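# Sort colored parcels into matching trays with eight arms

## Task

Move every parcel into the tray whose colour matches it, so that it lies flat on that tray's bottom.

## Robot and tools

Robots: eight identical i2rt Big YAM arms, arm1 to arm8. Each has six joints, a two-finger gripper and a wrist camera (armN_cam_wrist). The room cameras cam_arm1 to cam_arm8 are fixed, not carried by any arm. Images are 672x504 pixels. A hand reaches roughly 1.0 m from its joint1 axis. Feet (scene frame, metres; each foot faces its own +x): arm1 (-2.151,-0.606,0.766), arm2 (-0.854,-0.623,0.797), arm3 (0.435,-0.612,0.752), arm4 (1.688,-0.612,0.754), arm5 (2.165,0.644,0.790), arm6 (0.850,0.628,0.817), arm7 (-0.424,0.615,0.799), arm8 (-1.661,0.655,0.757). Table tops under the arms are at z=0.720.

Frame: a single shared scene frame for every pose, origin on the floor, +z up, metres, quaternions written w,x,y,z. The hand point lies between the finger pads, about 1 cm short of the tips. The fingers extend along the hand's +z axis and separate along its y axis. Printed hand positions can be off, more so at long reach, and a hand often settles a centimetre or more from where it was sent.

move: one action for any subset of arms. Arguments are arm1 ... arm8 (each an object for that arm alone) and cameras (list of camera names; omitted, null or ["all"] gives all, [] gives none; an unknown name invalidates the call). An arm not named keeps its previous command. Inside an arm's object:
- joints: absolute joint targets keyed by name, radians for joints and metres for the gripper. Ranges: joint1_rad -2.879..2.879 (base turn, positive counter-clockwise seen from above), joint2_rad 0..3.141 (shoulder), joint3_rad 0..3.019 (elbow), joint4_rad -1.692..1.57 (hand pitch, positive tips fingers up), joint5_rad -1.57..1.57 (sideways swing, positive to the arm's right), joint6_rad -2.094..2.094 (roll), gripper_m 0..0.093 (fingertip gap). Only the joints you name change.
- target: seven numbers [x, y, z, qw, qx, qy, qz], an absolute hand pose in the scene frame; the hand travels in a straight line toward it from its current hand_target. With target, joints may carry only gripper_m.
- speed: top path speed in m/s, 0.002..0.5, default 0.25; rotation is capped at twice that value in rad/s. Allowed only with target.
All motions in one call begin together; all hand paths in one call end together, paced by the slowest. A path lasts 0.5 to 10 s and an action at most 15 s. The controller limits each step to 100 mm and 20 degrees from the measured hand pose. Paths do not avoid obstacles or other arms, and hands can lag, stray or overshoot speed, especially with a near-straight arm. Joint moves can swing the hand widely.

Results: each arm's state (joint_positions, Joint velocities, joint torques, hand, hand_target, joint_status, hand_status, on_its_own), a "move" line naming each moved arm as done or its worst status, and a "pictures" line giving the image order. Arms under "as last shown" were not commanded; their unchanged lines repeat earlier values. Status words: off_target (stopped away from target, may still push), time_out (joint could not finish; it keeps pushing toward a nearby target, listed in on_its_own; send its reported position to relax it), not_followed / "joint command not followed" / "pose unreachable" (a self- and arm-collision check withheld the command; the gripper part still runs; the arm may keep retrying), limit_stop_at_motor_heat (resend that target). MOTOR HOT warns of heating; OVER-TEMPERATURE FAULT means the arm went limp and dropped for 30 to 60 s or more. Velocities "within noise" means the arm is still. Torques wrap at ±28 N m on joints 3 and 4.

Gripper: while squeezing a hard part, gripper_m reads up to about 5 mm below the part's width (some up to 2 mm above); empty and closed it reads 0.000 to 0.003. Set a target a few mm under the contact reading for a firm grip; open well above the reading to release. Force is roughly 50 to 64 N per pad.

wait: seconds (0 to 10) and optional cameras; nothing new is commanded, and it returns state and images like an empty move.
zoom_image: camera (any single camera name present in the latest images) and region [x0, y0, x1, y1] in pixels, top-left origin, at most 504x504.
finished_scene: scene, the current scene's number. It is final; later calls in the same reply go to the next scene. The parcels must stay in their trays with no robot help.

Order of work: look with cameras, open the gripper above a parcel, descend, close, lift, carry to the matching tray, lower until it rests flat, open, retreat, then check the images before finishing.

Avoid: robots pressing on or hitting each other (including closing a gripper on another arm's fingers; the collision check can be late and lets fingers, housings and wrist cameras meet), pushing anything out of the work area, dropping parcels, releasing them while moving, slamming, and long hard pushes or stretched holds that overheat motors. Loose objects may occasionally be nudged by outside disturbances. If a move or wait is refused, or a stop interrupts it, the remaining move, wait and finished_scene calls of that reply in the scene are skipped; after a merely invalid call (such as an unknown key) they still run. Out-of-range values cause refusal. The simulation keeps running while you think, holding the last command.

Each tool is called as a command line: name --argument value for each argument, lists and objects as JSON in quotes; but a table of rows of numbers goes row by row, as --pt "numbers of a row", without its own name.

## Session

move --cameras '["cam_arm1","cam_arm2","cam_arm3","cam_arm4","cam_arm5","cam_arm6","cam_arm7","cam_arm8"]'

Scene clock: 0.00 s.
Joint torques (N m): no reading
Heat: arm1: hottest joint1_rad 30 °C; arm2: hottest joint2_rad 30 °C; arm3: hottest joint2_rad 31 °C; arm4: hottest joint3_rad 36 °C; arm5: hottest joint3_rad 32 °C; arm6: hottest joint2_rad 31 °C; arm7: hottest joint3_rad 34 °C; arm8: hottest joint1_rad 29 °C.
Joint velocities: within noise
arm1.joint_positions: joint1_rad=+0.458 joint2_rad=+0.456 joint3_rad=+1.438 joint4_rad=-1.139 joint5_rad=+0.063 joint6_rad=-0.074 gripper_m=+0.09396
arm1.joint_status: not commanded
arm1.hand: x=-1.9866 y=-0.6052 z=+1.4040 quat_wxyz=(-0.650, +0.024, -0.759, +0.041) (m; scene frame)
arm1.hand_target: x=-1.9921 y=-0.6053 z=+1.4119 quat_wxyz=(-0.658, +0.023, -0.752, +0.041) (m; scene frame)
arm1.hand_status: not commanded
arm2.joint_positions: joint1_rad=-0.133 joint2_rad=+0.490 joint3_rad=+1.431 joint4_rad=-1.371 joint5_rad=+0.122 joint6_rad=+0.254 gripper_m=+0.09396
arm2.joint_status: not commanded
arm2.hand: x=-0.9557 y=-0.4897 z=+1.3731 quat_wxyz=(-0.193, +0.711, -0.448, -0.506) (m; scene frame)
arm2.hand_target: x=-0.9532 y=-0.4923 z=+1.3817 quat_wxyz=(-0.195, +0.705, -0.446, -0.516) (m; scene frame)
arm2.hand_status: not commanded
arm3.joint_positions: joint1_rad=+0.288 joint2_rad=+0.566 joint3_rad=+1.355 joint4_rad=-1.309 joint5_rad=+0.227 joint6_rad=-0.408 gripper_m=+0.09396
arm3.joint_status: not commanded
arm3.hand: x=+0.2384 y=-0.5089 z=+1.2929 quat_wxyz=(-0.272, +0.862, -0.018, -0.428) (m; scene frame)
arm3.hand_target: x=+0.2407 y=-0.5098 z=+1.3061 quat_wxyz=(-0.276, +0.854, -0.020, -0.440) (m; scene frame)
arm3.hand_status: not commanded
arm4.joint_positions: joint1_rad=-0.202 joint2_rad=+0.526 joint3_rad=+1.372 joint4_rad=-1.530 joint5_rad=+0.176 joint6_rad=+0.279 gripper_m=+0.09396
arm4.joint_status: not commanded
arm4.hand: x=+1.8391 y=-0.5129 z=+1.2624 quat_wxyz=(-0.405, +0.175, -0.887, -0.138) (m; scene frame)
arm4.hand_target: x=+1.8372 y=-0.5146 z=+1.2716 quat_wxyz=(-0.414, +0.173, -0.882, -0.143) (m; scene frame)
arm4.hand_status: not commanded
arm5.joint_positions: joint1_rad=+0.150 joint2_rad=+0.484 joint3_rad=+1.403 joint4_rad=-1.356 joint5_rad=-0.018 joint6_rad=+0.258 gripper_m=+0.09396
arm5.joint_status: not commanded
arm5.hand: x=+1.9905 y=+0.6571 z=+1.3561 quat_wxyz=(+0.044, +0.831, -0.149, -0.534) (m; scene frame)
arm5.hand_target: x=+1.9935 y=+0.6567 z=+1.3668 quat_wxyz=(+0.045, +0.825, -0.147, -0.545) (m; scene frame)
arm5.hand_status: not commanded
arm6.joint_positions: joint1_rad=+0.005 joint2_rad=+0.600 joint3_rad=+1.377 joint4_rad=-1.425 joint5_rad=+0.198 joint6_rad=-0.419 gripper_m=+0.09396
arm6.joint_status: not commanded
arm6.hand: x=+1.0055 y=+0.4776 z=+1.3387 quat_wxyz=(-0.341, -0.130, -0.883, +0.295) (m; scene frame)
arm6.hand_target: x=+1.0039 y=+0.4787 z=+1.3519 quat_wxyz=(-0.354, -0.130, -0.876, +0.302) (m; scene frame)
arm6.hand_status: not commanded
arm7.joint_positions: joint1_rad=-0.316 joint2_rad=+0.535 joint3_rad=+1.368 joint4_rad=-1.177 joint5_rad=-0.073 joint6_rad=-0.126 gripper_m=+0.09396
arm7.joint_status: not commanded
arm7.hand: x=-0.2873 y=+0.4416 z=+1.3804 quat_wxyz=(-0.508, -0.311, -0.757, +0.270) (m; scene frame)
arm7.hand_target: x=-0.2897 y=+0.4449 z=+1.3917 quat_wxyz=(-0.517, -0.307, -0.750, +0.275) (m; scene frame)
arm7.hand_status: not commanded
arm8.joint_positions: joint1_rad=+0.154 joint2_rad=+0.581 joint3_rad=+1.368 joint4_rad=-1.211 joint5_rad=-0.224 joint6_rad=+0.370 gripper_m=+0.09396
arm8.joint_status: not commanded
arm8.hand: x=-1.7287 y=+0.4302 z=+1.3236 quat_wxyz=(-0.435, -0.755, -0.361, +0.333) (m; scene frame)
arm8.hand_target: x=-1.7273 y=+0.4330 z=+1.3347 quat_wxyz=(-0.441, -0.748, -0.360, +0.341) (m; scene frame)
arm8.hand_status: not commanded
pictures: cam_arm1, cam_arm2, cam_arm3, cam_arm4, cam_arm5, cam_arm6, cam_arm7, cam_arm8

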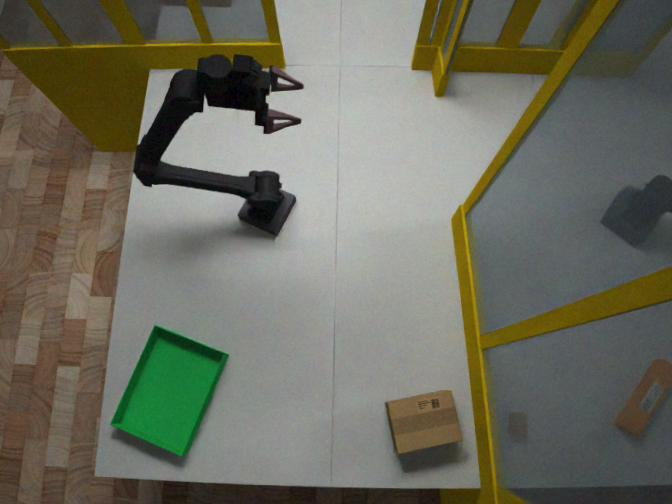

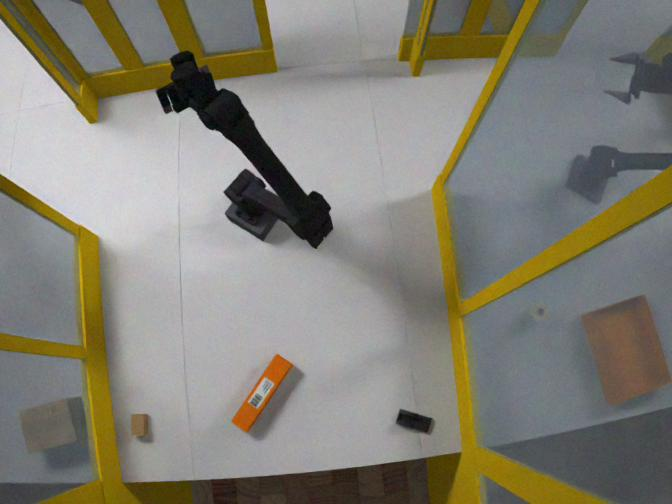

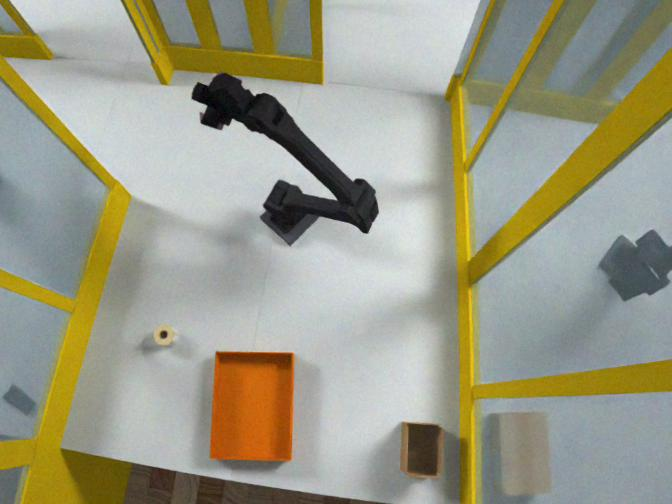

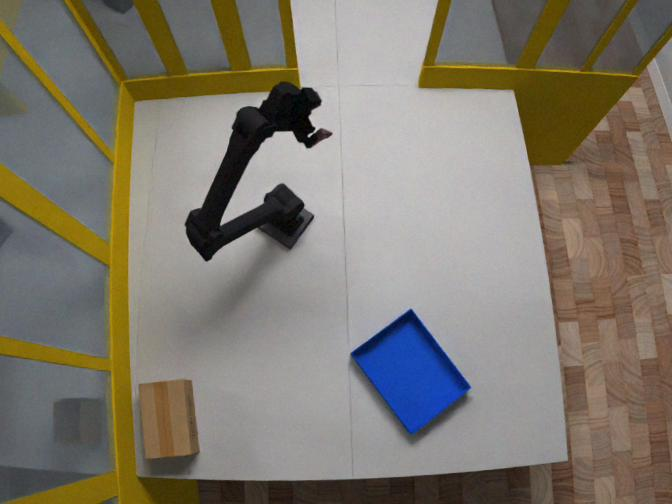

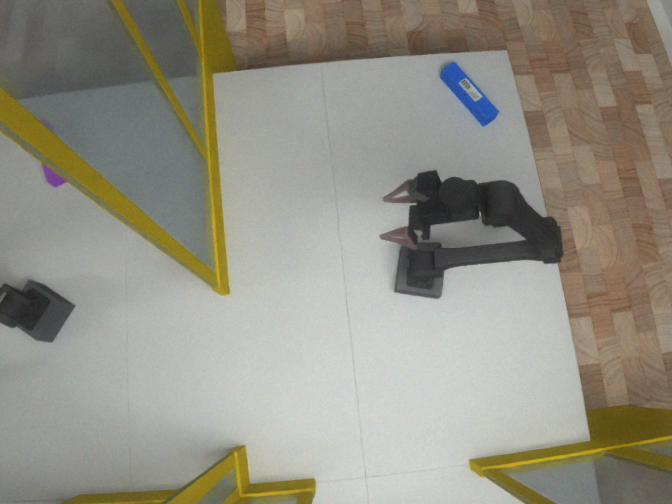

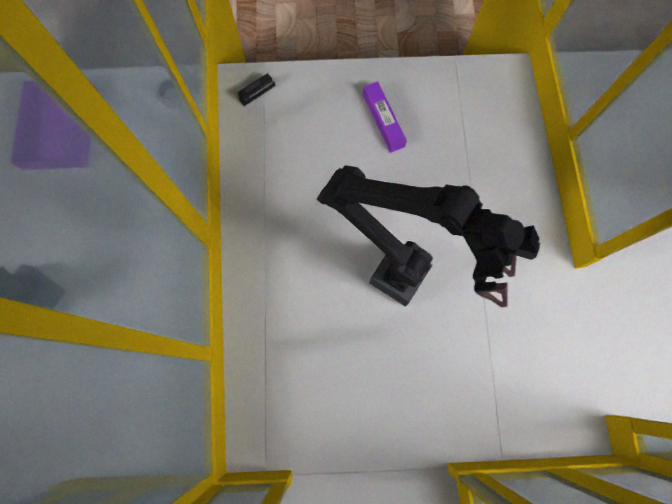

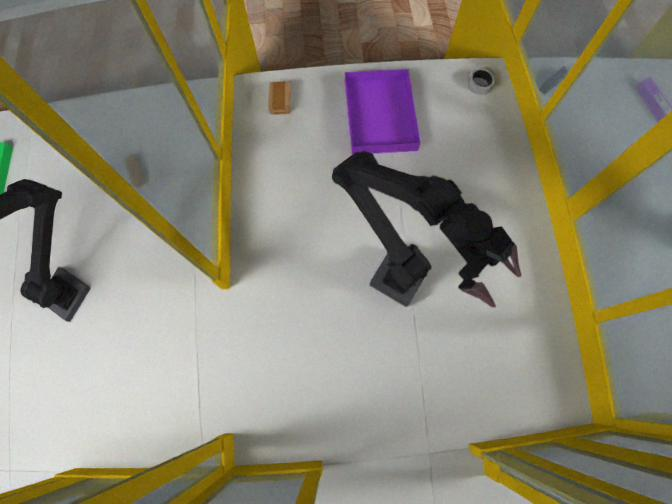

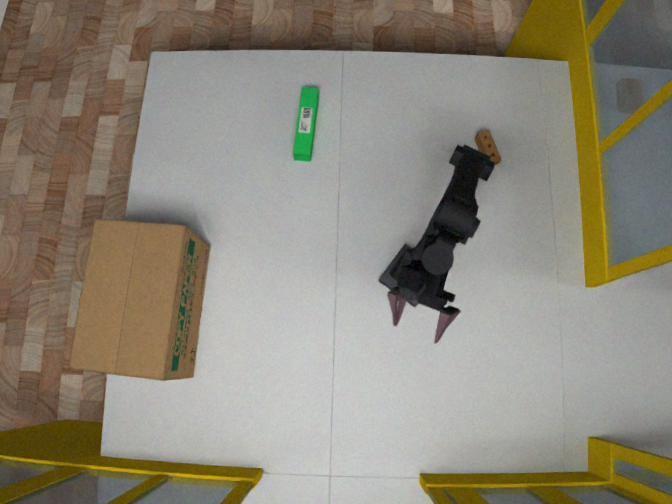

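move --arm8 '{"joints":{"joint1_rad":-1.925,"joint2_rad":1.38,"joint3_rad":1.43,"joint4_rad":-1.6,"joint5_rad":0,"joint6_rad":0.65,"gripper_m":0.09}}' --arm5 '{"joints":{"joint1_rad":-1.71,"joint2_rad":1.38,"joint3_rad":1.43,"joint4_rad":-1.6,"joint5_rad":0,"joint6_rad":-0.91,"gripper_m":0.09}}' --arm6 '{"joints":{"joint1_rad":2.207,"joint2_rad":1.38,"joint3_rad":1.43,"joint4_rad":-1.6,"joint5_rad":0,"joint6_rad":-0.257,"gripper_m":0.09}}' --arm2 '{"joints":{"joint1_rad":2.178,"joint2_rad":1.38,"joint3_rad":1.43,"joint4_rad":-1.6,"joint5_rad":0,"joint6_rad":0.62,"gripper_m":0.09}}' --cameras '[]'

move --arm8 '{"target":[-2.025,1.174,0.87,0,-0.6927,0.7212,0],"speed":0.45}' --arm5 '{"target":[2.450,1.315,0.87,0,-0.8634,0.5045,0],"speed":0.45}' --arm6 '{"target":[0.838,1.303,0.87,0,-0.7970,0.6039,0],"speed":0.45}' --arm2 '{"target":[-0.886,-1.251,0.87,0,0.9014,0.4329,0],"speed":0.45}' --cameras '["arm8_cam_wrist","arm5_cam_wrist","arm6_cam_wrist","arm2_cam_wrist"]'

Scene clock: 119.30 s.
Joint torques (N m): arm1=[1.26 5.71 7.56 2 0.1 0] | arm2=[0.44 -13.74 8.88 0.2 0.03 0.05] | arm3=[-0.67 1.2 10.15 1.62 -0.04 -0.01] | arm4=[-0.03 3.43 9.95 1.77 0.01 0.03] | arm5=[-0.91 -9.47 8.44 -0.09 -0.23 -0.14] | arm6=[-0.21 -9.47 10.8 -0.17 0.07 -0.02] | arm7=[-0.26 1.61 10.47 1.65 -0.09 0.12] | arm8=[1.55 -11.75 12.07 -0.53 -0.02 0.02]
Heat: arm1: hottest joint3_rad 32 °C; arm2: hottest joint3_rad 37 °C; arm3: hottest joint3_rad 33 °C; arm4: hottest joint3_rad 42 °C; arm5: hottest joint3_rad 36 °C; arm6: hottest joint3_rad 35 °C; arm7: hottest joint3_rad 44 °C; arm8: hottest joint3_rad 38 °C.
move: arm2 done; arm5 done; arm6 done; arm8 done
Joint velocities: within noise
arm1, arm3, arm4, arm7: as last shown
arm2.joint_positions: joint1_rad=+2.176 joint2_rad=+1.391 joint3_rad=+1.424 joint4_rad=-1.591 joint5_rad=+0.001 joint6_rad=+0.607 gripper_m=+0.09011
arm2.joint_status: all done
arm2.hand: x=-0.8773 y=-1.0286 z=+1.0790 quat_wxyz=(+0.005, +0.899, +0.439, -0.004) (m; scene frame)
arm2.hand_target: x=-0.8761 y=-1.0260 z=+1.0854 quat_wxyz=(+0.009, +0.901, +0.434, -0.005) (m; scene frame)
arm2.hand_status: not commanded
arm5.joint_positions: joint1_rad=-1.707 joint2_rad=+1.394 joint3_rad=+1.407 joint4_rad=-1.589 joint5_rad=+0.001 joint6_rad=-0.900 gripper_m=+0.09014
arm5.joint_status: all done
arm5.hand: x=+2.3202 y=+1.0134 z=+1.0674 quat_wxyz=(-0.001, +0.861, -0.509, +0.001) (m; scene frame)
arm5.hand_target: x=+2.3212 y=+1.0136 z=+1.0816 quat_wxyz=(-0.014, +0.863, -0.506, -0.001) (m; scene frame)
arm5.hand_status: not commanded
arm6.joint_positions: joint1_rad=+2.202 joint2_rad=+1.399 joint3_rad=+1.400 joint4_rad=-1.591 joint5_rad=-0.001 joint6_rad=-0.264 gripper_m=+0.09014
arm6.joint_status: all done
arm6.hand: x=+0.8452 y=+1.0296 z=+1.0867 quat_wxyz=(+0.008, +0.798, -0.602, +0.005) (m; scene frame)
arm6.hand_target: x=+0.8434 y=+1.0315 z=+1.1056 quat_wxyz=(-0.008, +0.797, -0.603, -0.007) (m; scene frame)
arm6.hand_status: not commanded
arm8.joint_positions: joint1_rad=-1.923 joint2_rad=+1.396 joint3_rad=+1.407 joint4_rad=-1.590 joint5_rad=+0.000 joint6_rad=+0.643 gripper_m=+0.09010
arm8.joint_status: all done
arm8.hand: x=-1.8922 y=+0.9853 z=+1.0308 quat_wxyz=(-0.001, -0.696, +0.718, -0.005) (m; scene frame)
arm8.hand_target: x=-1.8918 y=+0.9861 z=+1.0457 quat_wxyz=(+0.001, -0.693, +0.721, +0.010) (m; scene frame)
arm8.hand_status: not commanded
pictures: none
No camera images: "cameras" was empty.

Scene clock: 121.53 s.
Joint torques (N m): arm1=[1.26 5.89 7.54 1.88 0.08 0.02] | arm2=[0.67 -22.42 11.21 0.23 0 0.08] | arm3=[-0.5 1.26 10.14 1.61 -0.05 0] | arm4=[-0.03 3.43 9.95 1.77 0.01 0.03] | arm5=[-0.97 -20.13 10.21 -0.24 -0.28 -0.13] | arm6=[-0.21 -16.44 12.16 -0.2 0.07 0] | arm7=[-0.44 1.61 10.47 1.59 -0.09 0.11] | arm8=[1.96 -19.08 14.16 -0.62 0.01 0.02]
Heat: arm1: hottest joint3_rad 32 °C; arm2: hottest joint3_rad 37 °C; arm3: hottest joint3_rad 33 °C; arm4: hottest joint3_rad 42 °C; arm5: hottest joint3_rad 36 °C; arm6: hottest joint3_rad 35 °C; arm7: hottest joint3_rad 44 °C; arm8: hottest joint3_rad 39 °C.
move: arm2 off_target; arm5 off_target; arm6 off_target; arm8 off_target
Joint velocities: within noise
arm1, arm3, arm4, arm7: as last shown
arm2.joint_positions: joint1_rad=+2.176 joint2_rad=+2.058 joint3_rad=+1.730 joint4_rad=-1.267 joint5_rad=+0.001 joint6_rad=+0.612 gripper_m=+0.09011
arm2.joint_status: not commanded
arm2.hand: x=-0.8890 y=-1.2369 z=+0.8613 quat_wxyz=(-0.011, +0.900, +0.437, +0.005) (m; scene frame)
arm2.hand_target: x=-0.8860 y=-1.2504 z=+0.8701 quat_wxyz=(+0.000, +0.901, +0.433, +0.000) (m; scene frame)
arm2.hand_status: off_target (0.017 m and 1.5 deg from the pose sent, 0.305 m and 1.0 deg at the start)
arm5.joint_positions: joint1_rad=-1.707 joint2_rad=+2.399 joint3_rad=+2.322 joint4_rad=-1.531 joint5_rad=+0.001 joint6_rad=-0.905 gripper_m=+0.09014
arm5.joint_status: not commanded
arm5.hand: x=+2.4433 y=+1.3060 z=+0.8569 quat_wxyz=(+0.015, +0.862, -0.507, +0.003) (m; scene frame)
arm5.hand_target: x=+2.4497 y=+1.3143 z=+0.8702 quat_wxyz=(-0.001, +0.863, -0.505, +0.000) (m; scene frame)
arm5.hand_status: off_target (0.017 m and 1.7 deg from the pose sent, 0.383 m and 0.6 deg at the start; pose on its path clipped on 16 of 67 steps)
arm6.joint_positions: joint1_rad=+2.202 joint2_rad=+2.204 joint3_rad=+1.915 joint4_rad=-1.313 joint5_rad=-0.001 joint6_rad=-0.264 gripper_m=+0.09014
arm6.joint_status: not commanded
arm6.hand: x=+0.8416 y=+1.2872 z=+0.8580 quat_wxyz=(+0.013, +0.798, -0.602, +0.009) (m; scene frame)
arm6.hand_target: x=+0.8381 y=+1.3022 z=+0.8704 quat_wxyz=(+0.000, +0.797, -0.604, +0.000) (m; scene frame)
arm6.hand_status: off_target (0.020 m and 1.8 deg from the pose sent, 0.349 m and 1.1 deg at the start)
arm8.joint_positions: joint1_rad=-1.923 joint2_rad=+2.042 joint3_rad=+1.807 joint4_rad=-1.361 joint5_rad=+0.000 joint6_rad=+0.646 gripper_m=+0.09010
arm8.joint_status: not commanded
arm8.hand: x=-2.0167 y=+1.1624 z=+0.8594 quat_wxyz=(-0.003, -0.695, +0.719, -0.013) (m; scene frame)
arm8.hand_target: x=-2.0246 y=+1.1734 z=+0.8701 quat_wxyz=(+0.000, -0.693, +0.721, +0.000) (m; scene frame)
arm8.hand_status: off_target (0.018 m and 1.5 deg from the pose sent, 0.281 m and 0.8 deg at the start)
pictures: arm2_cam_wrist, arm5_cam_wrist, arm6_cam_wrist, arm8_cam_wrist
camera_calibration:
arm2_cam_wrist: T_world_to_cam=[[-0.782103, 0.62254, 0.0275508, 0.0499012], [0.511528, 0.616132, 0.598933, 0.705364], [0.355885, 0.482521, -0.800325, 1.7231], [0, 0, 0, 1]] pos_world=[-0.93501, -1.29709, 0.9552]
arm5_cam_wrist: T_world_to_cam=[[0.879484, 0.475645, -0.0164054, -2.75479], [0.393542, -0.707424, 0.587091, -0.533159], [0.267642, -0.522794, -0.809354, 0.846473], [0, 0, 0, 1]] pos_world=[2.40607, 1.37566, 0.952917]
arm6_cam_wrist: T_world_to_cam=[[0.95971, 0.280977, -0.00300767, -1.16818], [0.226647, -0.767724, 0.599359, 0.289087], [0.166097, -0.575892, -0.800475, 1.41272], [0, 0, 0, 1]] pos_world=[0.820941, 1.36374, 0.954063]
arm8_cam_wrist: T_world_to_cam=[[0.999218, -0.0392546, 0.0047699, 2.05771], [-0.034057, -0.793002, 0.608266, 0.334605], [-0.0200947, -0.607953, -0.793719, 1.46881], [0, 0, 0, 1]] pos_world=[-2.01519, 1.23908, 0.952479]

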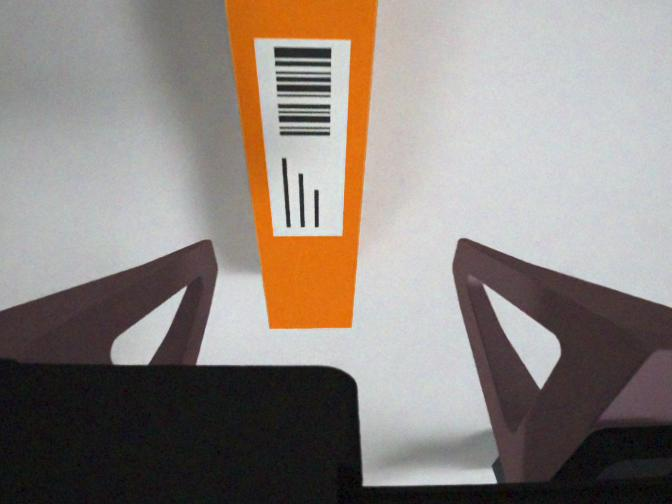

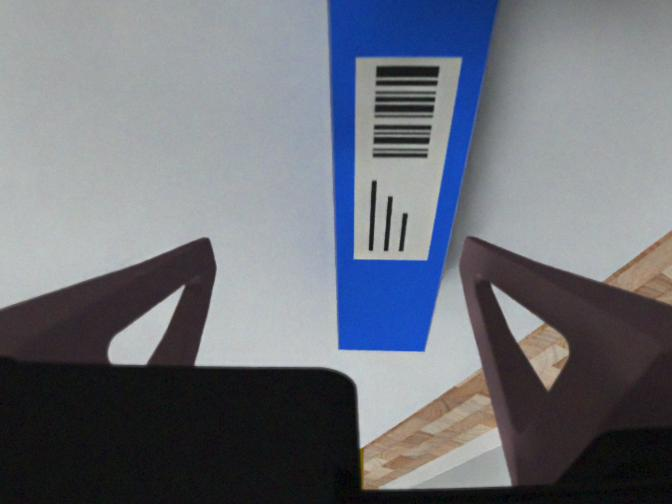

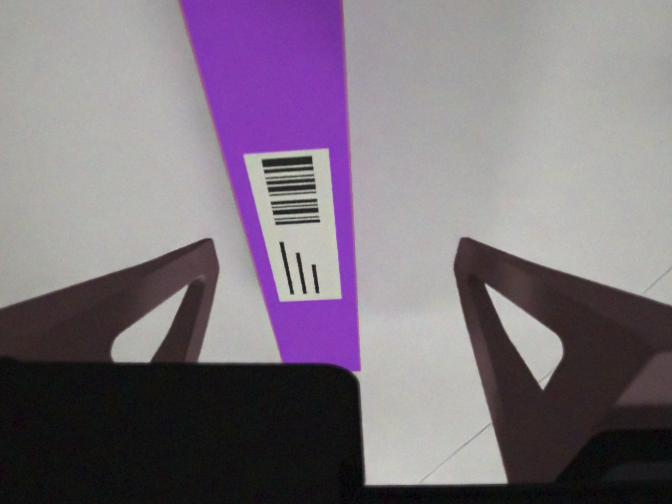

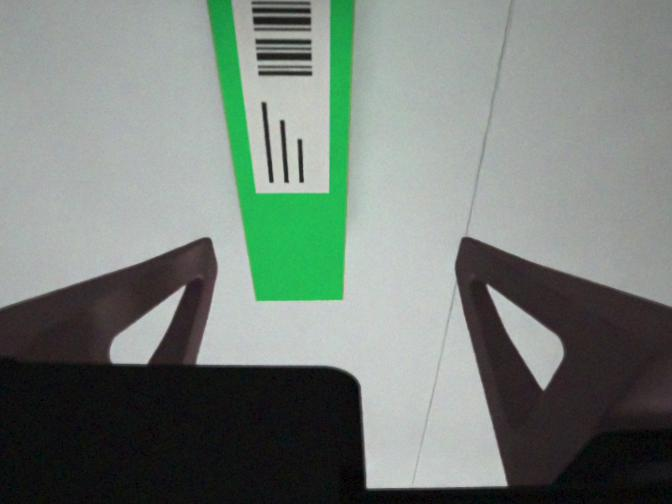

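move --arm8 '{"target":[-2.038,1.200,0.775,0,-0.7071,0.7071,0],"speed":0.25}' --arm5 '{"target":[2.471,1.325,0.775,0,-0.8634,0.5045,0],"speed":0.25}' --arm6 '{"target":[0.8316,1.274,0.775,0,-0.8192,0.5736,0],"speed":0.25}' --arm2 '{"target":[-0.885,-1.263,0.775,0,0.9014,0.4329,0],"speed":0.25}' --cameras '["arm8_cam_wrist","arm5_cam_wrist","arm6_cam_wrist","arm2_cam_wrist"]'

Scene clock: 139.97 s.
Joint torques (N m): arm1=[1.38 5.77 7.49 1.88 0.1 0] | arm2=[0.85 -24.12 8.49 0.87 0 0.08] | arm3=[-0.62 1.2 10.19 1.65 -0.05 0] | arm4=[-0.03 3.43 9.96 1.77 0.01 0.03] | arm5=[-1.49 -21.83 9.03 0.66 -0.32 -0.16] | arm6=[0.21 -14.51 5.9 1.48 0.3 -0.04] | arm7=[-0.38 1.49 10.51 1.57 -0.09 0.12] | arm8=[1.38 -21.66 13.46 0.08 0.01 -0.11]
Heat: arm1: hottest joint3_rad 32 °C; arm2: hottest joint3_rad 38 °C; arm3: hottest joint3_rad 33 °C; arm4: hottest joint3_rad 42 °C; arm5: hottest joint3_rad 38 °C; arm6: hottest joint3_rad 37 °C; arm7: hottest joint3_rad 45 °C; arm8: hottest joint3_rad 40 °C.
move: arm2 done; arm5 off_target; arm6 off_target; arm8 off_target
Joint velocities: within noise
arm1, arm3, arm4, arm7: as last shown
arm2.joint_positions: joint1_rad=+2.176 joint2_rad=+2.197 joint3_rad=+1.720 joint4_rad=-1.113 joint5_rad=+0.001 joint6_rad=+0.614 gripper_m=+0.09011
arm2.joint_status: not commanded
arm2.hand: x=-0.8898 y=-1.2553 z=+0.7729 quat_wxyz=(-0.009, +0.900, +0.436, +0.004) (m; scene frame)
arm2.hand_target: x=-0.8849 y=-1.2629 z=+0.7751 quat_wxyz=(+0.000, +0.901, +0.433, +0.000) (m; scene frame)
arm2.hand_status: done (0.009 m and 1.2 deg from the pose sent, 0.090 m and 1.5 deg at the start)
arm5.joint_positions: joint1_rad=-1.727 joint2_rad=+2.540 joint3_rad=+2.323 joint4_rad=-1.412 joint5_rad=+0.001 joint6_rad=-0.925 gripper_m=+0.09012
arm5.joint_status: not commanded
arm5.hand: x=+2.4616 y=+1.3125 z=+0.7569 quat_wxyz=(+0.025, +0.862, -0.506, +0.004) (m; scene frame)
arm5.hand_target: x=+2.4707 y=+1.3242 z=+0.7753 quat_wxyz=(+0.000, +0.863, -0.505, +0.000) (m; scene frame)
arm5.hand_status: off_target (0.024 m and 2.9 deg from the pose sent, 0.088 m and 1.7 deg at the start)
arm6.joint_positions: joint1_rad=+2.208 joint2_rad=+2.207 joint3_rad=+1.760 joint4_rad=-1.112 joint5_rad=-0.007 joint6_rad=-0.324 gripper_m=+0.09014
arm6.joint_status: not commanded
arm6.hand: x=+0.8373 y=+1.2766 z=+0.8007 quat_wxyz=(-0.002, +0.817, -0.576, -0.006) (m; scene frame)
arm6.hand_target: x=+0.8318 y=+1.2731 z=+0.7757 quat_wxyz=(+0.000, +0.819, -0.574, +0.000) (m; scene frame)
arm6.hand_status: off_target (0.026 m and 0.8 deg from the pose sent, 0.085 m and 4.5 deg at the start)
arm8.joint_positions: joint1_rad=-1.924 joint2_rad=+2.210 joint3_rad=+1.814 joint4_rad=-1.233 joint5_rad=+0.000 joint6_rad=+0.614 gripper_m=+0.09010
arm8.joint_status: not commanded
arm8.hand: x=-2.0284 y=+1.1798 z=+0.7580 quat_wxyz=(-0.006, -0.706, +0.708, -0.029) (m; scene frame)
arm8.hand_target: x=-2.0372 y=+1.1992 z=+0.7758 quat_wxyz=(+0.000, -0.707, +0.707, +0.000) (m; scene frame)
arm8.hand_status: off_target (0.028 m and 3.4 deg from the pose sent, 0.095 m and 2.4 deg at the start)
pictures: arm2_cam_wrist, arm5_cam_wrist, arm6_cam_wrist, arm8_cam_wrist
camera_calibration:
arm2_cam_wrist: T_world_to_cam=[[-0.780694, 0.624415, 0.0249441, 0.0687459], [0.513112, 0.617727, 0.595927, 0.775868], [0.356697, 0.478036, -0.802651, 1.65846], [0, 0, 0, 1]] pos_world=[-0.936006, -1.315, 0.867089]
arm5_cam_wrist: T_world_to_cam=[[0.878746, 0.476108, -0.0335672, -2.76157], [0.399648, -0.695527, 0.597096, -0.51527], [0.260935, -0.538111, -0.801467, 0.794729], [0, 0, 0, 1]] pos_world=[2.42527, 1.38407, 0.851917]
arm6_cam_wrist: T_world_to_cam=[[0.939388, 0.342837, 0.003566, -1.22847], [0.281037, -0.775926, 0.564762, 0.308967], [0.196389, -0.529529, -0.825246, 1.29669], [0, 0, 0, 1]] pos_world=[0.812523, 1.34753, 0.899975]
arm8_cam_wrist: T_world_to_cam=[[0.9997, -0.00791628, 0.0231787, 2.02056], [-0.0207458, -0.776731, 0.629491, 0.401391], [0.0130204, -0.629783, -0.776662, 1.47869], [0, 0, 0, 1]] pos_world=[-2.03088, 1.25902, 0.848935]

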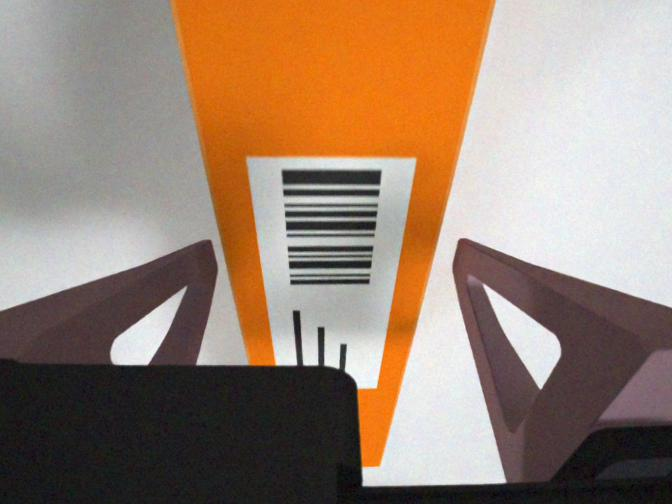

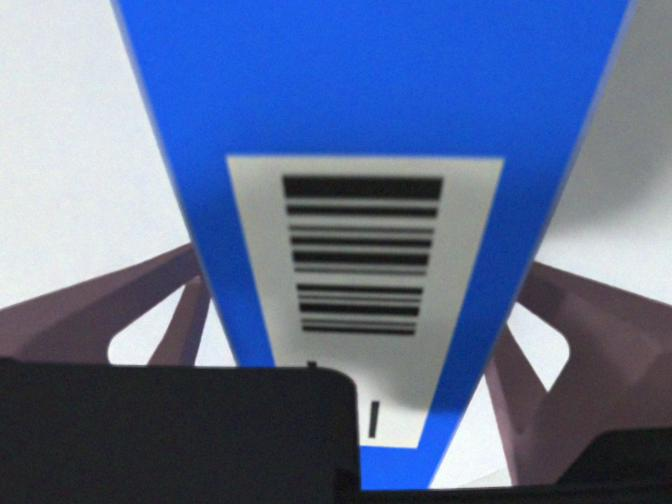

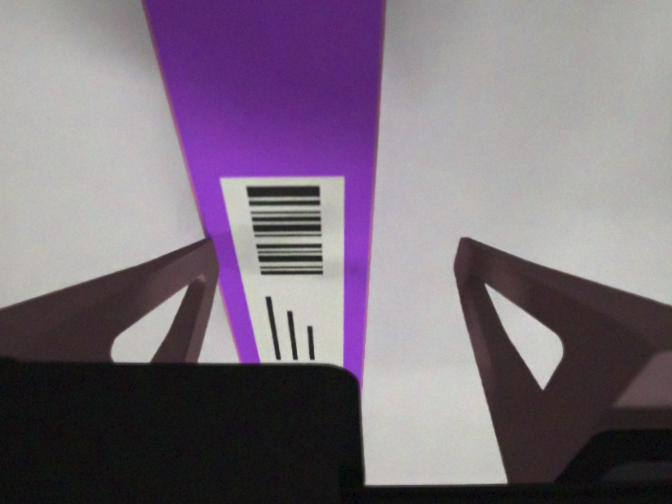

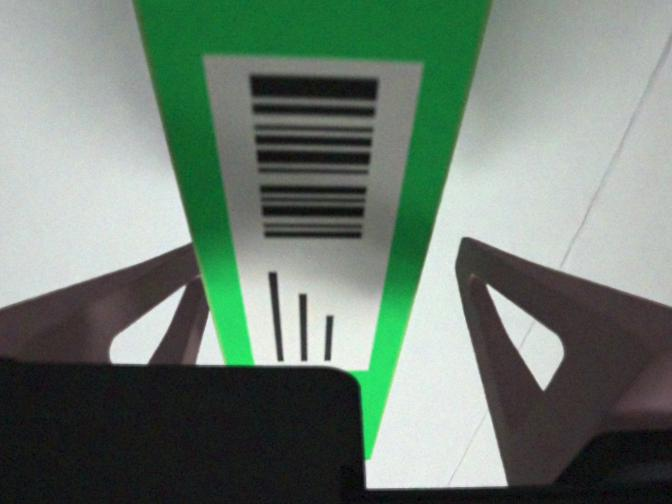

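move --arm2 '{"joints":{"gripper_m":0.045}}' --arm5 '{"joints":{"gripper_m":0.045}}' --arm8 '{"joints":{"gripper_m":0.045}}' --arm6 '{"target":[0.8190,1.277,0.865,0,-0.829,0.5592,0],"speed":0.3}' --arm1 '{"joints":{"joint1_rad":1.518,"joint2_rad":1.38,"joint3_rad":1.43,"joint4_rad":-1.6,"joint5_rad":0,"joint6_rad":-0.09,"gripper_m":0.09}}' --arm3 '{"joints":{"joint1_rad":-1.389,"joint2_rad":1.38,"joint3_rad":1.43,"joint4_rad":-1.6,"joint5_rad":0,"joint6_rad":-0.115,"gripper_m":0.09}}' --arm4 '{"joints":{"joint1_rad":0.148,"joint2_rad":1.38,"joint3_rad":1.43,"joint4_rad":-1.6,"joint5_rad":0,"joint6_rad":-0.105,"gripper_m":0.09}}' --arm7 '{"joints":{"joint1_rad":-1.023,"joint2_rad":1.38,"joint3_rad":1.43,"joint4_rad":-1.6,"joint5_rad":0,"joint6_rad":0.22,"gripper_m":0.09}}' --cameras '["arm6_cam_wrist","arm8_cam_wrist"]'

Scene clock: 188.97 s.
Joint torques (N m): arm1=[1.85 -9.58 8.87 -0.17 0.05 -0.03] | arm2=[0.85 -24.35 8.32 0.84 0.01 0.07] | arm3=[-1.44 -14.68 11.55 -0.25 -0.15 0.11] | arm4=[1.26 -8.53 12.05 -0.2 -0.15 -0.03] | arm5=[-1.49 -21.71 8.92 0.59 -0.29 -0.14] | arm6=[0.09 -18.73 11.52 -0.28 0.08 -0.18] | arm7=[-0.5 -9.23 12.64 -0.29 0.04 0.2] | arm8=[1.32 -21.66 13.34 0.1 0.05 -0.1]
Heat: arm1: hottest joint3_rad 33 °C; arm2: hottest joint2_rad 38 °C; arm3: hottest joint3_rad 34 °C; arm4: hottest joint3_rad 43 °C; arm5: hottest joint2_rad 40 °C; arm6: hottest joint2_rad 36 °C; arm7: hottest joint3_rad 46 °C; arm8: hottest joint2_rad 43 °C.
move: arm1 done; arm2 off_target; arm3 done; arm4 done; arm5 off_target; arm6 off_target; arm7 done; arm8 off_target
Joint velocities: within noise
arm1.joint_positions: joint1_rad=+1.511 joint2_rad=+1.378 joint3_rad=+1.429 joint4_rad=-1.588 joint5_rad=+0.001 joint6_rad=-0.083 gripper_m=+0.09014
arm1.joint_status: all done
arm1.hand: x=-1.9631 y=-0.2444 z=+1.0517 quat_wxyz=(-0.013, +0.552, -0.834, -0.002) (m; scene frame)
arm1.hand_target: x=-1.9669 y=-0.2451 z=+1.0512 quat_wxyz=(-0.007, +0.558, -0.830, +0.000) (m; scene frame)
arm1.hand_status: not commanded
arm2.joint_positions: joint1_rad=+2.176 joint2_rad=+2.197 joint3_rad=+1.720 joint4_rad=-1.112 joint5_rad=+0.000 joint6_rad=+0.615 gripper_m=+0.05852
arm2.joint_status: gripper_m off_target (ended at +0.05856, target +0.04500)
arm2.hand: x=-0.8897 y=-1.2555 z=+0.7729 quat_wxyz=(-0.009, +0.900, +0.435, +0.004) (m; scene frame)
arm2.hand_target: x=-0.8849 y=-1.2630 z=+0.7751 quat_wxyz=(+0.000, +0.901, +0.433, +0.000) (m; scene frame)
arm2.hand_status: not commanded
arm3.joint_positions: joint1_rad=-1.378 joint2_rad=+1.408 joint3_rad=+1.403 joint4_rad=-1.588 joint5_rad=+0.001 joint6_rad=-0.130 gripper_m=+0.09006
arm3.joint_status: all done
arm3.hand: x=+0.5983 y=-0.2444 z=+1.0224 quat_wxyz=(+0.005, +0.598, -0.801, +0.005) (m; scene frame)
arm3.hand_target: x=+0.6017 y=-0.2468 z=+1.0432 quat_wxyz=(-0.013, +0.588, -0.809, -0.006) (m; scene frame)
arm3.hand_status: not commanded
arm4.joint_positions: joint1_rad=+0.135 joint2_rad=+1.372 joint3_rad=+1.409 joint4_rad=-1.589 joint5_rad=+0.002 joint6_rad=-0.097 gripper_m=+0.09012
arm4.joint_status: all done
arm4.hand: x=+1.8776 y=-0.2551 z=+1.0312 quat_wxyz=(-0.001, +0.558, -0.830, -0.003) (m; scene frame)
arm4.hand_target: x=+1.8743 y=-0.2494 z=+1.0364 quat_wxyz=(-0.002, +0.567, -0.824, -0.004) (m; scene frame)
arm4.hand_status: not commanded
arm5.joint_positions: joint1_rad=-1.727 joint2_rad=+2.540 joint3_rad=+2.323 joint4_rad=-1.412 joint5_rad=+0.000 joint6_rad=-0.926 gripper_m=+0.05893
arm5.joint_status: gripper_m off_target (ended at +0.05896, target +0.04500)
arm5.hand: x=+2.4615 y=+1.3125 z=+0.7569 quat_wxyz=(+0.025, +0.862, -0.506, +0.004) (m; scene frame)
arm5.hand_target: x=+2.4707 y=+1.3242 z=+0.7753 quat_wxyz=(+0.000, +0.863, -0.505, +0.000) (m; scene frame)
arm5.hand_status: not commanded
arm6.joint_positions: joint1_rad=+2.230 joint2_rad=+2.174 joint3_rad=+1.782 joint4_rad=-1.248 joint5_rad=-0.002 joint6_rad=-0.325 gripper_m=+0.09014
arm6.joint_status: not commanded
arm6.hand: x=+0.8247 y=+1.2564 z=+0.8299 quat_wxyz=(+0.028, +0.824, -0.566, +0.020) (m; scene frame)
arm6.hand_target: x=+0.8189 y=+1.2753 z=+0.8652 quat_wxyz=(+0.000, +0.829, -0.559, +0.000) (m; scene frame)
arm6.hand_status: off_target (0.041 m and 4.1 deg from the pose sent, 0.067 m and 2.5 deg at the start)
arm7.joint_positions: joint1_rad=-1.021 joint2_rad=+1.376 joint3_rad=+1.402 joint4_rad=-1.589 joint5_rad=-0.002 joint6_rad=+0.211 gripper_m=+0.09010
arm7.joint_status: all done
arm7.hand: x=-0.4594 y=+0.2169 z=+1.0773 quat_wxyz=(-0.002, -0.805, -0.593, +0.001) (m; scene frame)
arm7.hand_target: x=-0.4610 y=+0.2125 z=+1.0867 quat_wxyz=(-0.007, -0.808, -0.589, +0.006) (m; scene frame)
arm7.hand_status: not commanded
arm8.joint_positions: joint1_rad=-1.924 joint2_rad=+2.210 joint3_rad=+1.815 joint4_rad=-1.233 joint5_rad=+0.000 joint6_rad=+0.614 gripper_m=+0.06045
arm8.joint_status: gripper_m off_target (ended at +0.06048, target +0.04500)
arm8.hand: x=-2.0286 y=+1.1800 z=+0.7582 quat_wxyz=(-0.005, -0.706, +0.708, -0.029) (m; scene frame)
arm8.hand_target: x=-2.0372 y=+1.1992 z=+0.7758 quat_wxyz=(+0.000, -0.707, +0.707, +0.000) (m; scene frame)
arm8.hand_status: not commanded
pictures: arm6_cam_wrist, arm8_cam_wrist
camera_calibration:
arm6_cam_wrist: T_world_to_cam=[[0.930992, 0.364624, -0.0173926, -1.21284], [0.294334, -0.721632, 0.62659, 0.149793], [0.215919, -0.58847, -0.779155, 1.33221], [0, 0, 0, 1]] pos_world=[0.79741, 1.33429, 0.923048]
arm8_cam_wrist: T_world_to_cam=[[0.999715, -0.0075863, 0.022644, 2.02083], [-0.0201447, -0.777132, 0.629015, 0.403485], [0.0128255, -0.629292, -0.777063, 1.47838], [0, 0, 0, 1]] pos_world=[-2.03108, 1.25922, 0.849234]

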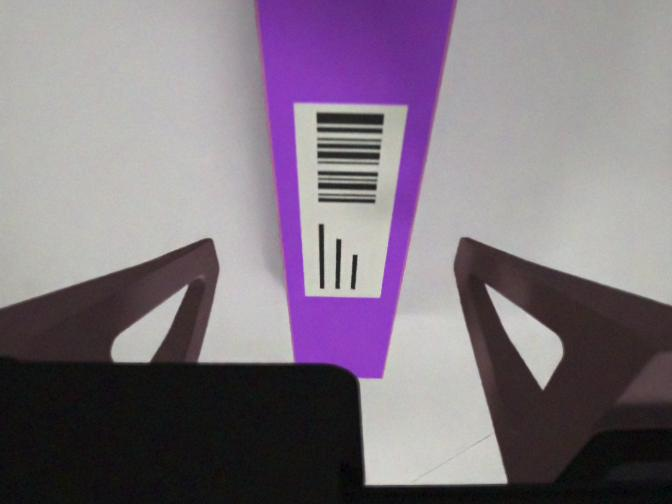

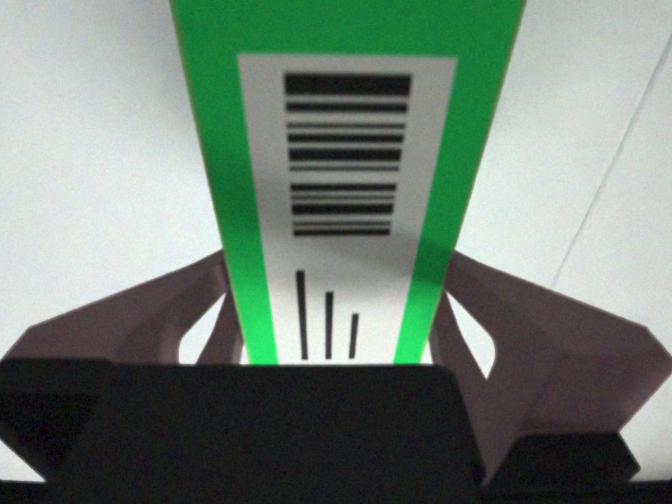

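move --arm2 '{"target":[-0.873,-1.033,1.06,0,0.901,0.433,0],"speed":0.35}' --arm5 '{"target":[2.335,1.025,1.06,0,-0.8634,0.5045,0],"speed":0.35}' --arm8 '{"target":[-1.895,0.99,1.06,0,-0.7071,0.7071,0],"speed":0.35}' --arm6 '{"target":[0.8205,1.279,0.767,0,-0.829,0.5592,0],"speed":0.3}' --cameras '["arm6_cam_wrist"]'

move --arm6 '{"joints":{"gripper_m":0.045}}' --arm5 '{"joints":{"joint1_rad":1.58,"joint6_rad":0.115}}' --arm8 '{"joints":{"joint1_rad":0.34,"joint6_rad":0.117}}' --cameras '["arm6_cam_wrist","cam_arm6"]'

Scene clock: 202.03 s.
Joint torques (N m): arm1=[1.55 -9.52 8.85 -0.13 0.07 -0.04] | arm2=[0.91 -12.1 9.11 0.21 0.02 0.08] | arm3=[-1.44 -14.86 11.54 -0.27 -0.14 0.12] | arm4=[1.26 -8.53 12.05 -0.2 -0.15 -0.03] | arm5=[-1.03 -9 7.15 -0.01 -0.27 -0.1] | arm6=[-0.21 -16.09 7.61 0.55 0.08 -0.18] | arm7=[-0.62 -9.17 12.63 -0.27 0.05 0.21] | arm8=[1.79 -10.11 10.69 -0.53 0.01 -0.05]
Heat: arm1: hottest joint3_rad 34 °C; arm2: hottest joint2_rad 38 °C; arm3: hottest joint3_rad 34 °C; arm4: hottest joint3_rad 44 °C; arm5: hottest joint2_rad 41 °C; arm6: hottest joint2_rad 37 °C; arm7: hottest joint3_rad 47 °C; arm8: hottest joint2_rad 43 °C.
move: arm2 done; arm5 done; arm6 done; arm8 done
Joint velocities: within noise
arm1, arm3, arm4, arm7: as last shown
arm2.joint_positions: joint1_rad=+2.178 joint2_rad=+1.400 joint3_rad=+1.384 joint4_rad=-1.544 joint5_rad=+0.000 joint6_rad=+0.616 gripper_m=+0.05853
arm2.joint_status: not commanded
arm2.hand: x=-0.8763 y=-1.0316 z=+1.0601 quat_wxyz=(+0.004, +0.900, +0.436, -0.003) (m; scene frame)
arm2.hand_target: x=-0.8730 y=-1.0330 z=+1.0599 quat_wxyz=(+0.000, +0.901, +0.433, +0.000) (m; scene frame)
arm2.hand_status: done (0.004 m and 0.7 deg from the pose sent, 0.364 m and 1.1 deg at the start)
arm3.hand_target: x=+0.6018 y=-0.2468 z=+1.0432 quat_wxyz=(-0.013, +0.588, -0.809, -0.006) (m; scene frame)
arm5.joint_positions: joint1_rad=-1.727 joint2_rad=+1.436 joint3_rad=+1.426 joint4_rad=-1.561 joint5_rad=+0.001 joint6_rad=-0.926 gripper_m=+0.05892
arm5.joint_status: not commanded
arm5.hand: x=+2.3345 y=+1.0263 z=+1.0587 quat_wxyz=(-0.004, +0.862, -0.506, +0.000) (m; scene frame)
arm5.hand_target: x=+2.3350 y=+1.0250 z=+1.0600 quat_wxyz=(+0.000, +0.863, -0.505, +0.000) (m; scene frame)
arm5.hand_status: done (0.002 m and 0.5 deg from the pose sent, 0.436 m and 2.9 deg at the start)
arm6.joint_positions: joint1_rad=+2.230 joint2_rad=+2.251 joint3_rad=+1.760 joint4_rad=-1.084 joint5_rad=-0.002 joint6_rad=-0.328 gripper_m=+0.09014
arm6.joint_status: not commanded
arm6.hand: x=+0.8238 y=+1.2763 z=+0.7735 quat_wxyz=(+0.002, +0.825, -0.565, +0.000) (m; scene frame)
arm6.hand_target: x=+0.8204 y=+1.2789 z=+0.7671 quat_wxyz=(+0.000, +0.829, -0.559, +0.000) (m; scene frame)
arm6.hand_status: done (0.008 m and 0.9 deg from the pose sent, 0.067 m and 4.1 deg at the start)
arm8.joint_positions: joint1_rad=-1.924 joint2_rad=+1.400 joint3_rad=+1.487 joint4_rad=-1.648 joint5_rad=+0.000 joint6_rad=+0.613 gripper_m=+0.06045
arm8.joint_status: not commanded
arm8.hand: x=-1.8946 y=+0.9893 z=+1.0594 quat_wxyz=(+0.000, -0.706, +0.708, +0.004) (m; scene frame)
arm8.hand_target: x=-1.8949 y=+0.9900 z=+1.0600 quat_wxyz=(+0.000, -0.707, +0.707, +0.000) (m; scene frame)
arm8.hand_status: done (0.001 m and 0.5 deg from the pose sent, 0.381 m and 3.4 deg at the start)
pictures: arm6_cam_wrist
camera_calibration:
arm6_cam_wrist: T_world_to_cam=[[0.930026, 0.367473, 0.00376187, -1.23958], [0.297919, -0.759907, 0.577742, 0.283421], [0.215163, -0.536194, -0.816211, 1.26273], [0, 0, 0, 1]] pos_world=[0.79671, 1.34795, 0.871571]

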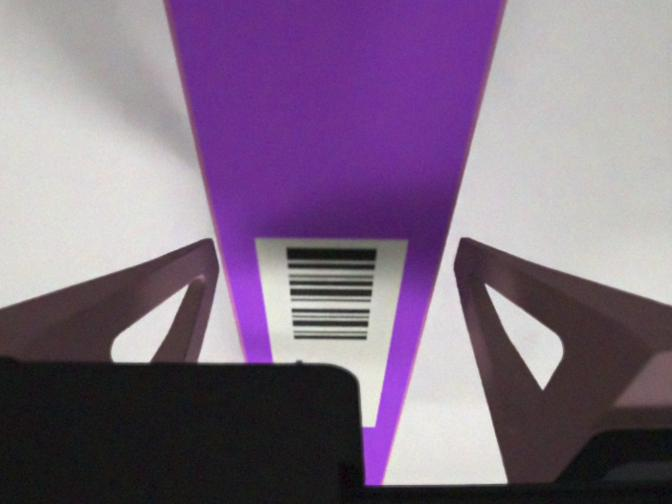

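Scene clock: 204.57 s.
Joint torques (N m): arm1=[1.96 -9.88 8.8 -0.1 0.03 -0.06] | arm2=[0.91 -12.1 9.11 0.2 0.03 0.08] | arm3=[-1.49 -14.74 11.54 -0.28 -0.14 0.12] | arm4=[1.26 -8.53 12.05 -0.2 -0.15 -0.03] | arm5=[-1.55 -10.75 7.16 -0.17 -0.07 0.05] | arm6=[-0.15 -15.97 7.64 0.55 0.07 -0.17] | arm7=[-0.5 -9.23 12.67 -0.25 0.05 0.21] | arm8=[2.02 -11.99 10.73 -0.55 -0.03 -0.09]
Heat: arm1: hottest joint3_rad 35 °C; arm2: hottest joint2_rad 38 °C; arm3: hottest joint3_rad 34 °C; arm4: hottest joint3_rad 45 °C; arm5: hottest joint2_rad 40 °C; arm6: hottest joint2_rad 37 °C; arm7: hottest joint3_rad 48 °C; arm8: hottest joint2_rad 43 °C.
move: arm5 done; arm6 off_target; arm8 done
Joint velocities: within noise
arm1, arm2, arm3, arm4, arm7: as last shown
arm5.joint_positions: joint1_rad=+1.579 joint2_rad=+1.455 joint3_rad=+1.426 joint4_rad=-1.561 joint5_rad=-0.002 joint6_rad=+0.105 gripper_m=+0.05890
arm5.joint_status: all done
arm5.hand: x=+2.0580 y=+0.2333 z=+1.0449 quat_wxyz=(-0.007, +0.822, +0.570, +0.011) (m; scene frame)
arm5.hand_target: x=+2.0590 y=+0.2367 z=+1.0542 quat_wxyz=(-0.003, +0.824, +0.566, +0.006) (m; scene frame)
arm5.hand_status: not commanded
arm6.joint_positions: joint1_rad=+2.230 joint2_rad=+2.251 joint3_rad=+1.760 joint4_rad=-1.084 joint5_rad=-0.001 joint6_rad=-0.329 gripper_m=+0.05944
arm6.joint_status: gripper_m off_target (ended at +0.05947, target +0.04500)
arm6.hand: x=+0.8239 y=+1.2763 z=+0.7735 quat_wxyz=(+0.002, +0.825, -0.565, +0.001) (m; scene frame)
arm6.hand_target: x=+0.8204 y=+1.2789 z=+0.7671 quat_wxyz=(+0.000, +0.829, -0.559, +0.000) (m; scene frame)
arm6.hand_status: not commanded
arm8.joint_positions: joint1_rad=+0.339 joint2_rad=+1.423 joint3_rad=+1.487 joint4_rad=-1.648 joint5_rad=-0.001 joint6_rad=+0.123 gripper_m=+0.06057
arm8.joint_status: all done
arm8.hand: x=-1.7700 y=+0.2592 z=+1.0514 quat_wxyz=(+0.004, -0.831, -0.556, -0.005) (m; scene frame)
arm8.hand_target: x=-1.7688 y=+0.2618 z=+1.0606 quat_wxyz=(+0.000, -0.829, -0.560, +0.001) (m; scene frame)
arm8.hand_status: not commanded
pictures: arm6_cam_wrist, cam_arm6
camera_calibration:
arm6_cam_wrist: T_world_to_cam=[[0.929879, 0.367844, 0.00409311, -1.24025], [0.298016, -0.759788, 0.577848, 0.283091], [0.215668, -0.536109, -0.816134, 1.26214], [0, 0, 0, 1]] pos_world=[0.79671, 1.34795, 0.871572]

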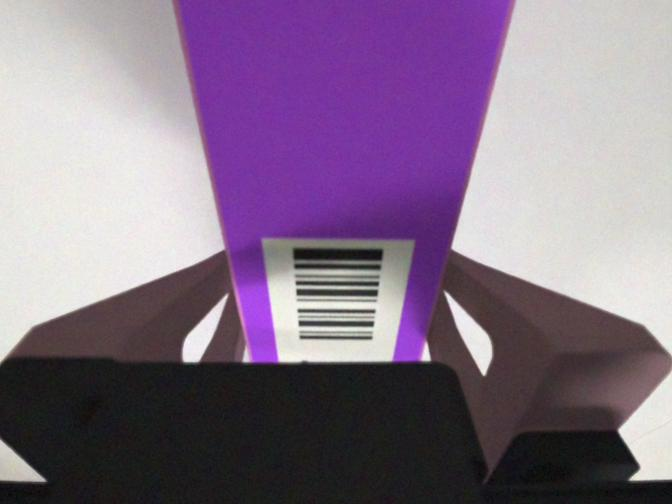

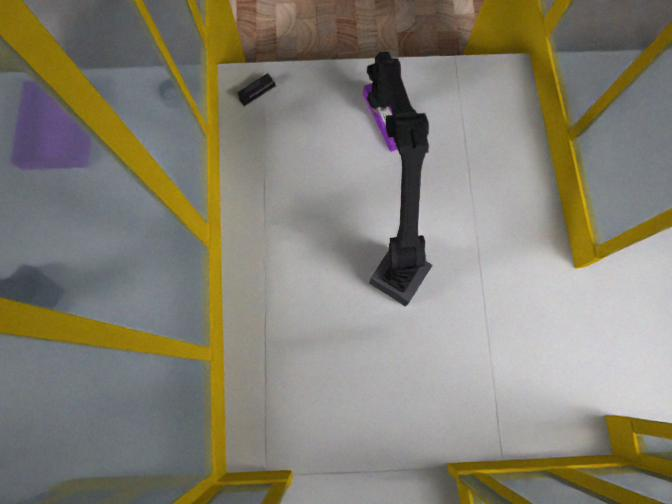

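move --arm6 '{"target":[0.834,1.035,1.06,0,-0.827,0.562,0],"speed":0.4}' --arm5 '{"target":[1.995,-0.018,0.86,0,0.8241,0.5664,0],"speed":0.4}' --arm8 '{"target":[-1.845,-0.018,0.86,0,0.829,0.5592,0],"speed":0.4}' --arm2 '{"joints":{"joint1_rad":-1.95,"joint6_rad":0.5}}' --cameras '[]'

move --arm6 '{"joints":{"joint1_rad":-1.16,"joint6_rad":0.10}}' --arm5 '{"target":[1.995,-0.018,0.785,0,0.8241,0.5664,0],"speed":0.15}' --arm8 '{"target":[-1.845,-0.018,0.79,0,0.829,0.5592,0],"speed":0.15}' --cameras '["cam_arm1","cam_arm2"]'

Scene clock: 222.63 s.
Joint torques (N m): arm1=[1.73 -9.64 8.85 -0.2 0.05 -0.07] | arm2=[0.03 -14.27 9.09 0.16 0.01 -0.17] | arm3=[-1.55 -14.74 11.49 -0.29 -0.15 0.11] | arm4=[1.26 -8.47 12.05 -0.2 -0.15 -0.03] | arm5=[-0.44 -19.55 9.94 -0.17 -0.04 0.05] | arm6=[-0.62 -8.41 9.44 -0.17 0.07 -0.15] | arm7=[-0.5 -9.17 12.63 -0.21 0.03 0.2] | arm8=[1.9 -21.95 14.78 -0.64 -0.03 -0.09]
Heat: arm1: hottest joint3_rad 36 °C; arm2: hottest joint3_rad 36 °C; arm3: hottest joint3_rad 34 °C; arm4: hottest joint3_rad 46 °C; arm5: hottest joint3_rad 38 °C; arm6: hottest joint3_rad 36 °C; arm7: hottest joint3_rad 49 °C; arm8: hottest joint3_rad 41 °C.
move: arm2 done; arm5 off_target; arm6 done; arm8 off_target
Joint velocities: within noise
arm1, arm3, arm4, arm7: as last shown
arm2.joint_positions: joint1_rad=-1.948 joint2_rad=+1.422 joint3_rad=+1.384 joint4_rad=-1.544 joint5_rad=+0.000 joint6_rad=+0.511 gripper_m=+0.05854
arm2.joint_status: all done
arm2.hand: x=-0.4992 y=-0.4143 z=+1.0523 quat_wxyz=(+0.005, +0.011, -1.000, +0.002) (m; scene frame)
arm2.hand_target: x=-0.5001 y=-0.4159 z=+1.0606 quat_wxyz=(+0.000, +0.015, -1.000, -0.001) (m; scene frame)
arm2.hand_status: not commanded
arm5.joint_positions: joint1_rad=+1.579 joint2_rad=+2.227 joint3_rad=+1.983 joint4_rad=-1.365 joint5_rad=+0.000 joint6_rad=+0.107 gripper_m=+0.05891
arm5.joint_status: not commanded
arm5.hand: x=+1.9971 y=-0.0026 z=+0.8365 quat_wxyz=(-0.014, +0.822, +0.569, +0.018) (m; scene frame)
arm5.hand_target: x=+1.9951 y=-0.0169 z=+0.8601 quat_wxyz=(+0.000, +0.824, +0.566, +0.000) (m; scene frame)
arm5.hand_status: off_target (0.028 m and 2.7 deg from the pose sent, 0.318 m and 1.6 deg at the start)
arm6.joint_positions: joint1_rad=+2.230 joint2_rad=+1.407 joint3_rad=+1.320 joint4_rad=-1.492 joint5_rad=-0.001 joint6_rad=-0.329 gripper_m=+0.05944
arm6.joint_status: not commanded
arm6.hand: x=+0.8340 y=+1.0337 z=+1.0533 quat_wxyz=(+0.004, +0.825, -0.565, +0.002) (m; scene frame)
arm6.hand_target: x=+0.8339 y=+1.0350 z=+1.0600 quat_wxyz=(+0.000, +0.827, -0.562, +0.000) (m; scene frame)
arm6.hand_status: done (0.007 m and 0.6 deg from the pose sent, 0.375 m and 0.5 deg at the start; pose on its path clipped on 16 of 84 steps)
arm8.joint_positions: joint1_rad=+0.339 joint2_rad=+2.252 joint3_rad=+2.133 joint4_rad=-1.482 joint5_rad=-0.001 joint6_rad=+0.123 gripper_m=+0.06057
arm8.joint_status: not commanded
arm8.hand: x=-1.8423 y=-0.0052 z=+0.8489 quat_wxyz=(+0.009, -0.831, -0.556, -0.011) (m; scene frame)
arm8.hand_target: x=-1.8447 y=-0.0173 z=+0.8602 quat_wxyz=(+0.000, -0.829, -0.559, +0.001) (m; scene frame)
arm8.hand_status: off_target (0.017 m and 1.7 deg from the pose sent, 0.345 m and 0.8 deg at the start)
pictures: none
No camera images: "cameras" was empty.

Scene clock: 225.20 s.
Joint torques (N m): arm1=[1.44 -9.88 8.85 -0.14 0.04 -0.06] | arm2=[0.03 -14.33 9.09 0.16 0.01 -0.17] | arm3=[-1.49 -14.86 11.52 -0.29 -0.14 0.11] | arm4=[1.26 -8.47 12.05 -0.21 -0.15 -0.03] | arm5=[-1.26 -20.01 6.93 0.68 0 0.02] | arm6=[-1.08 -9.41 9.42 -0.17 0.01 -0.01] | arm7=[-0.67 -9.35 12.62 -0.25 0.03 0.21] | arm8=[1.85 -22.83 10.03 0.29 -0.02 -0.08]
Heat: arm1: hottest joint3_rad 36 °C; arm2: hottest joint3_rad 36 °C; arm3: hottest joint3_rad 34 °C; arm4: hottest joint3_rad 46 °C; arm5: hottest joint3_rad 38 °C; arm6: hottest joint3_rad 36 °C; arm7: hottest joint3_rad 49 °C; arm8: hottest joint3_rad 41 °C.
move: arm5 off_target; arm6 done; arm8 done
Joint velocities: within noise
arm1, arm2, arm3, arm4, arm7: as last shown
arm5.joint_positions: joint1_rad=+1.579 joint2_rad=+2.298 joint3_rad=+1.937 joint4_rad=-1.238 joint5_rad=+0.000 joint6_rad=+0.107 gripper_m=+0.05891
arm5.joint_status: not commanded
arm5.hand: x=+1.9956 y=-0.0089 z=+0.7732 quat_wxyz=(-0.011, +0.822, +0.569, +0.014) (m; scene frame)
arm5.hand_target: x=+1.9950 y=-0.0177 z=+0.7851 quat_wxyz=(+0.000, +0.824, +0.566, +0.000) (m; scene frame)
arm5.hand_status: off_target (0.015 m and 2.1 deg from the pose sent, 0.054 m and 2.7 deg at the start)
arm6.joint_positions: joint1_rad=-1.155 joint2_rad=+1.420 joint3_rad=+1.320 joint4_rad=-1.492 joint5_rad=+0.002 joint6_rad=+0.092 gripper_m=+0.05944
arm6.joint_status: all done
arm6.hand: x=+0.7680 y=+0.2297 z=+1.0485 quat_wxyz=(+0.008, -0.803, -0.596, -0.007) (m; scene frame)
arm6.hand_target: x=+0.7661 y=+0.2301 z=+1.0599 quat_wxyz=(+0.000, -0.807, -0.591, +0.000) (m; scene frame)
arm6.hand_status: not commanded
arm8.joint_positions: joint1_rad=+0.339 joint2_rad=+2.297 joint3_rad=+2.071 joint4_rad=-1.352 joint5_rad=-0.001 joint6_rad=+0.123 gripper_m=+0.06057
arm8.joint_status: not commanded
arm8.hand: x=-1.8449 y=-0.0145 z=+0.7953 quat_wxyz=(+0.002, -0.831, -0.556, -0.003) (m; scene frame)
arm8.hand_target: x=-1.8449 y=-0.0179 z=+0.7900 quat_wxyz=(+0.000, -0.829, -0.559, +0.000) (m; scene frame)
arm8.hand_status: done (0.006 m and 0.5 deg from the pose sent, 0.060 m and 1.7 deg at the start)
pictures: cam_arm1, cam_arm2

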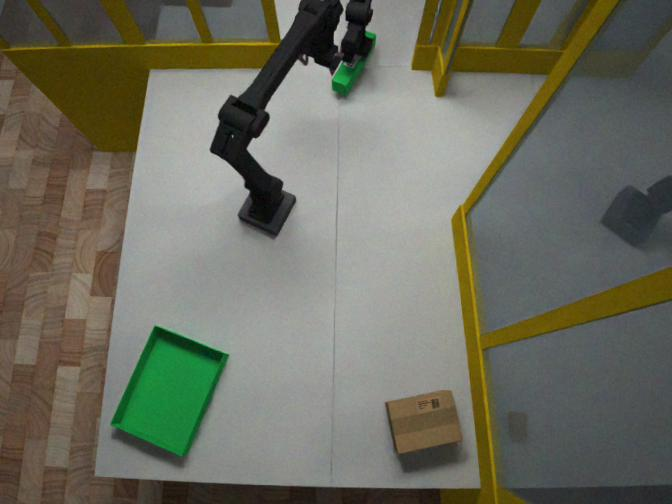

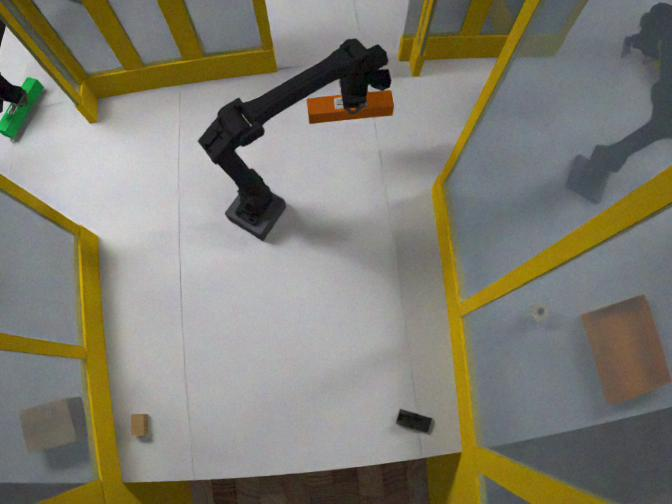

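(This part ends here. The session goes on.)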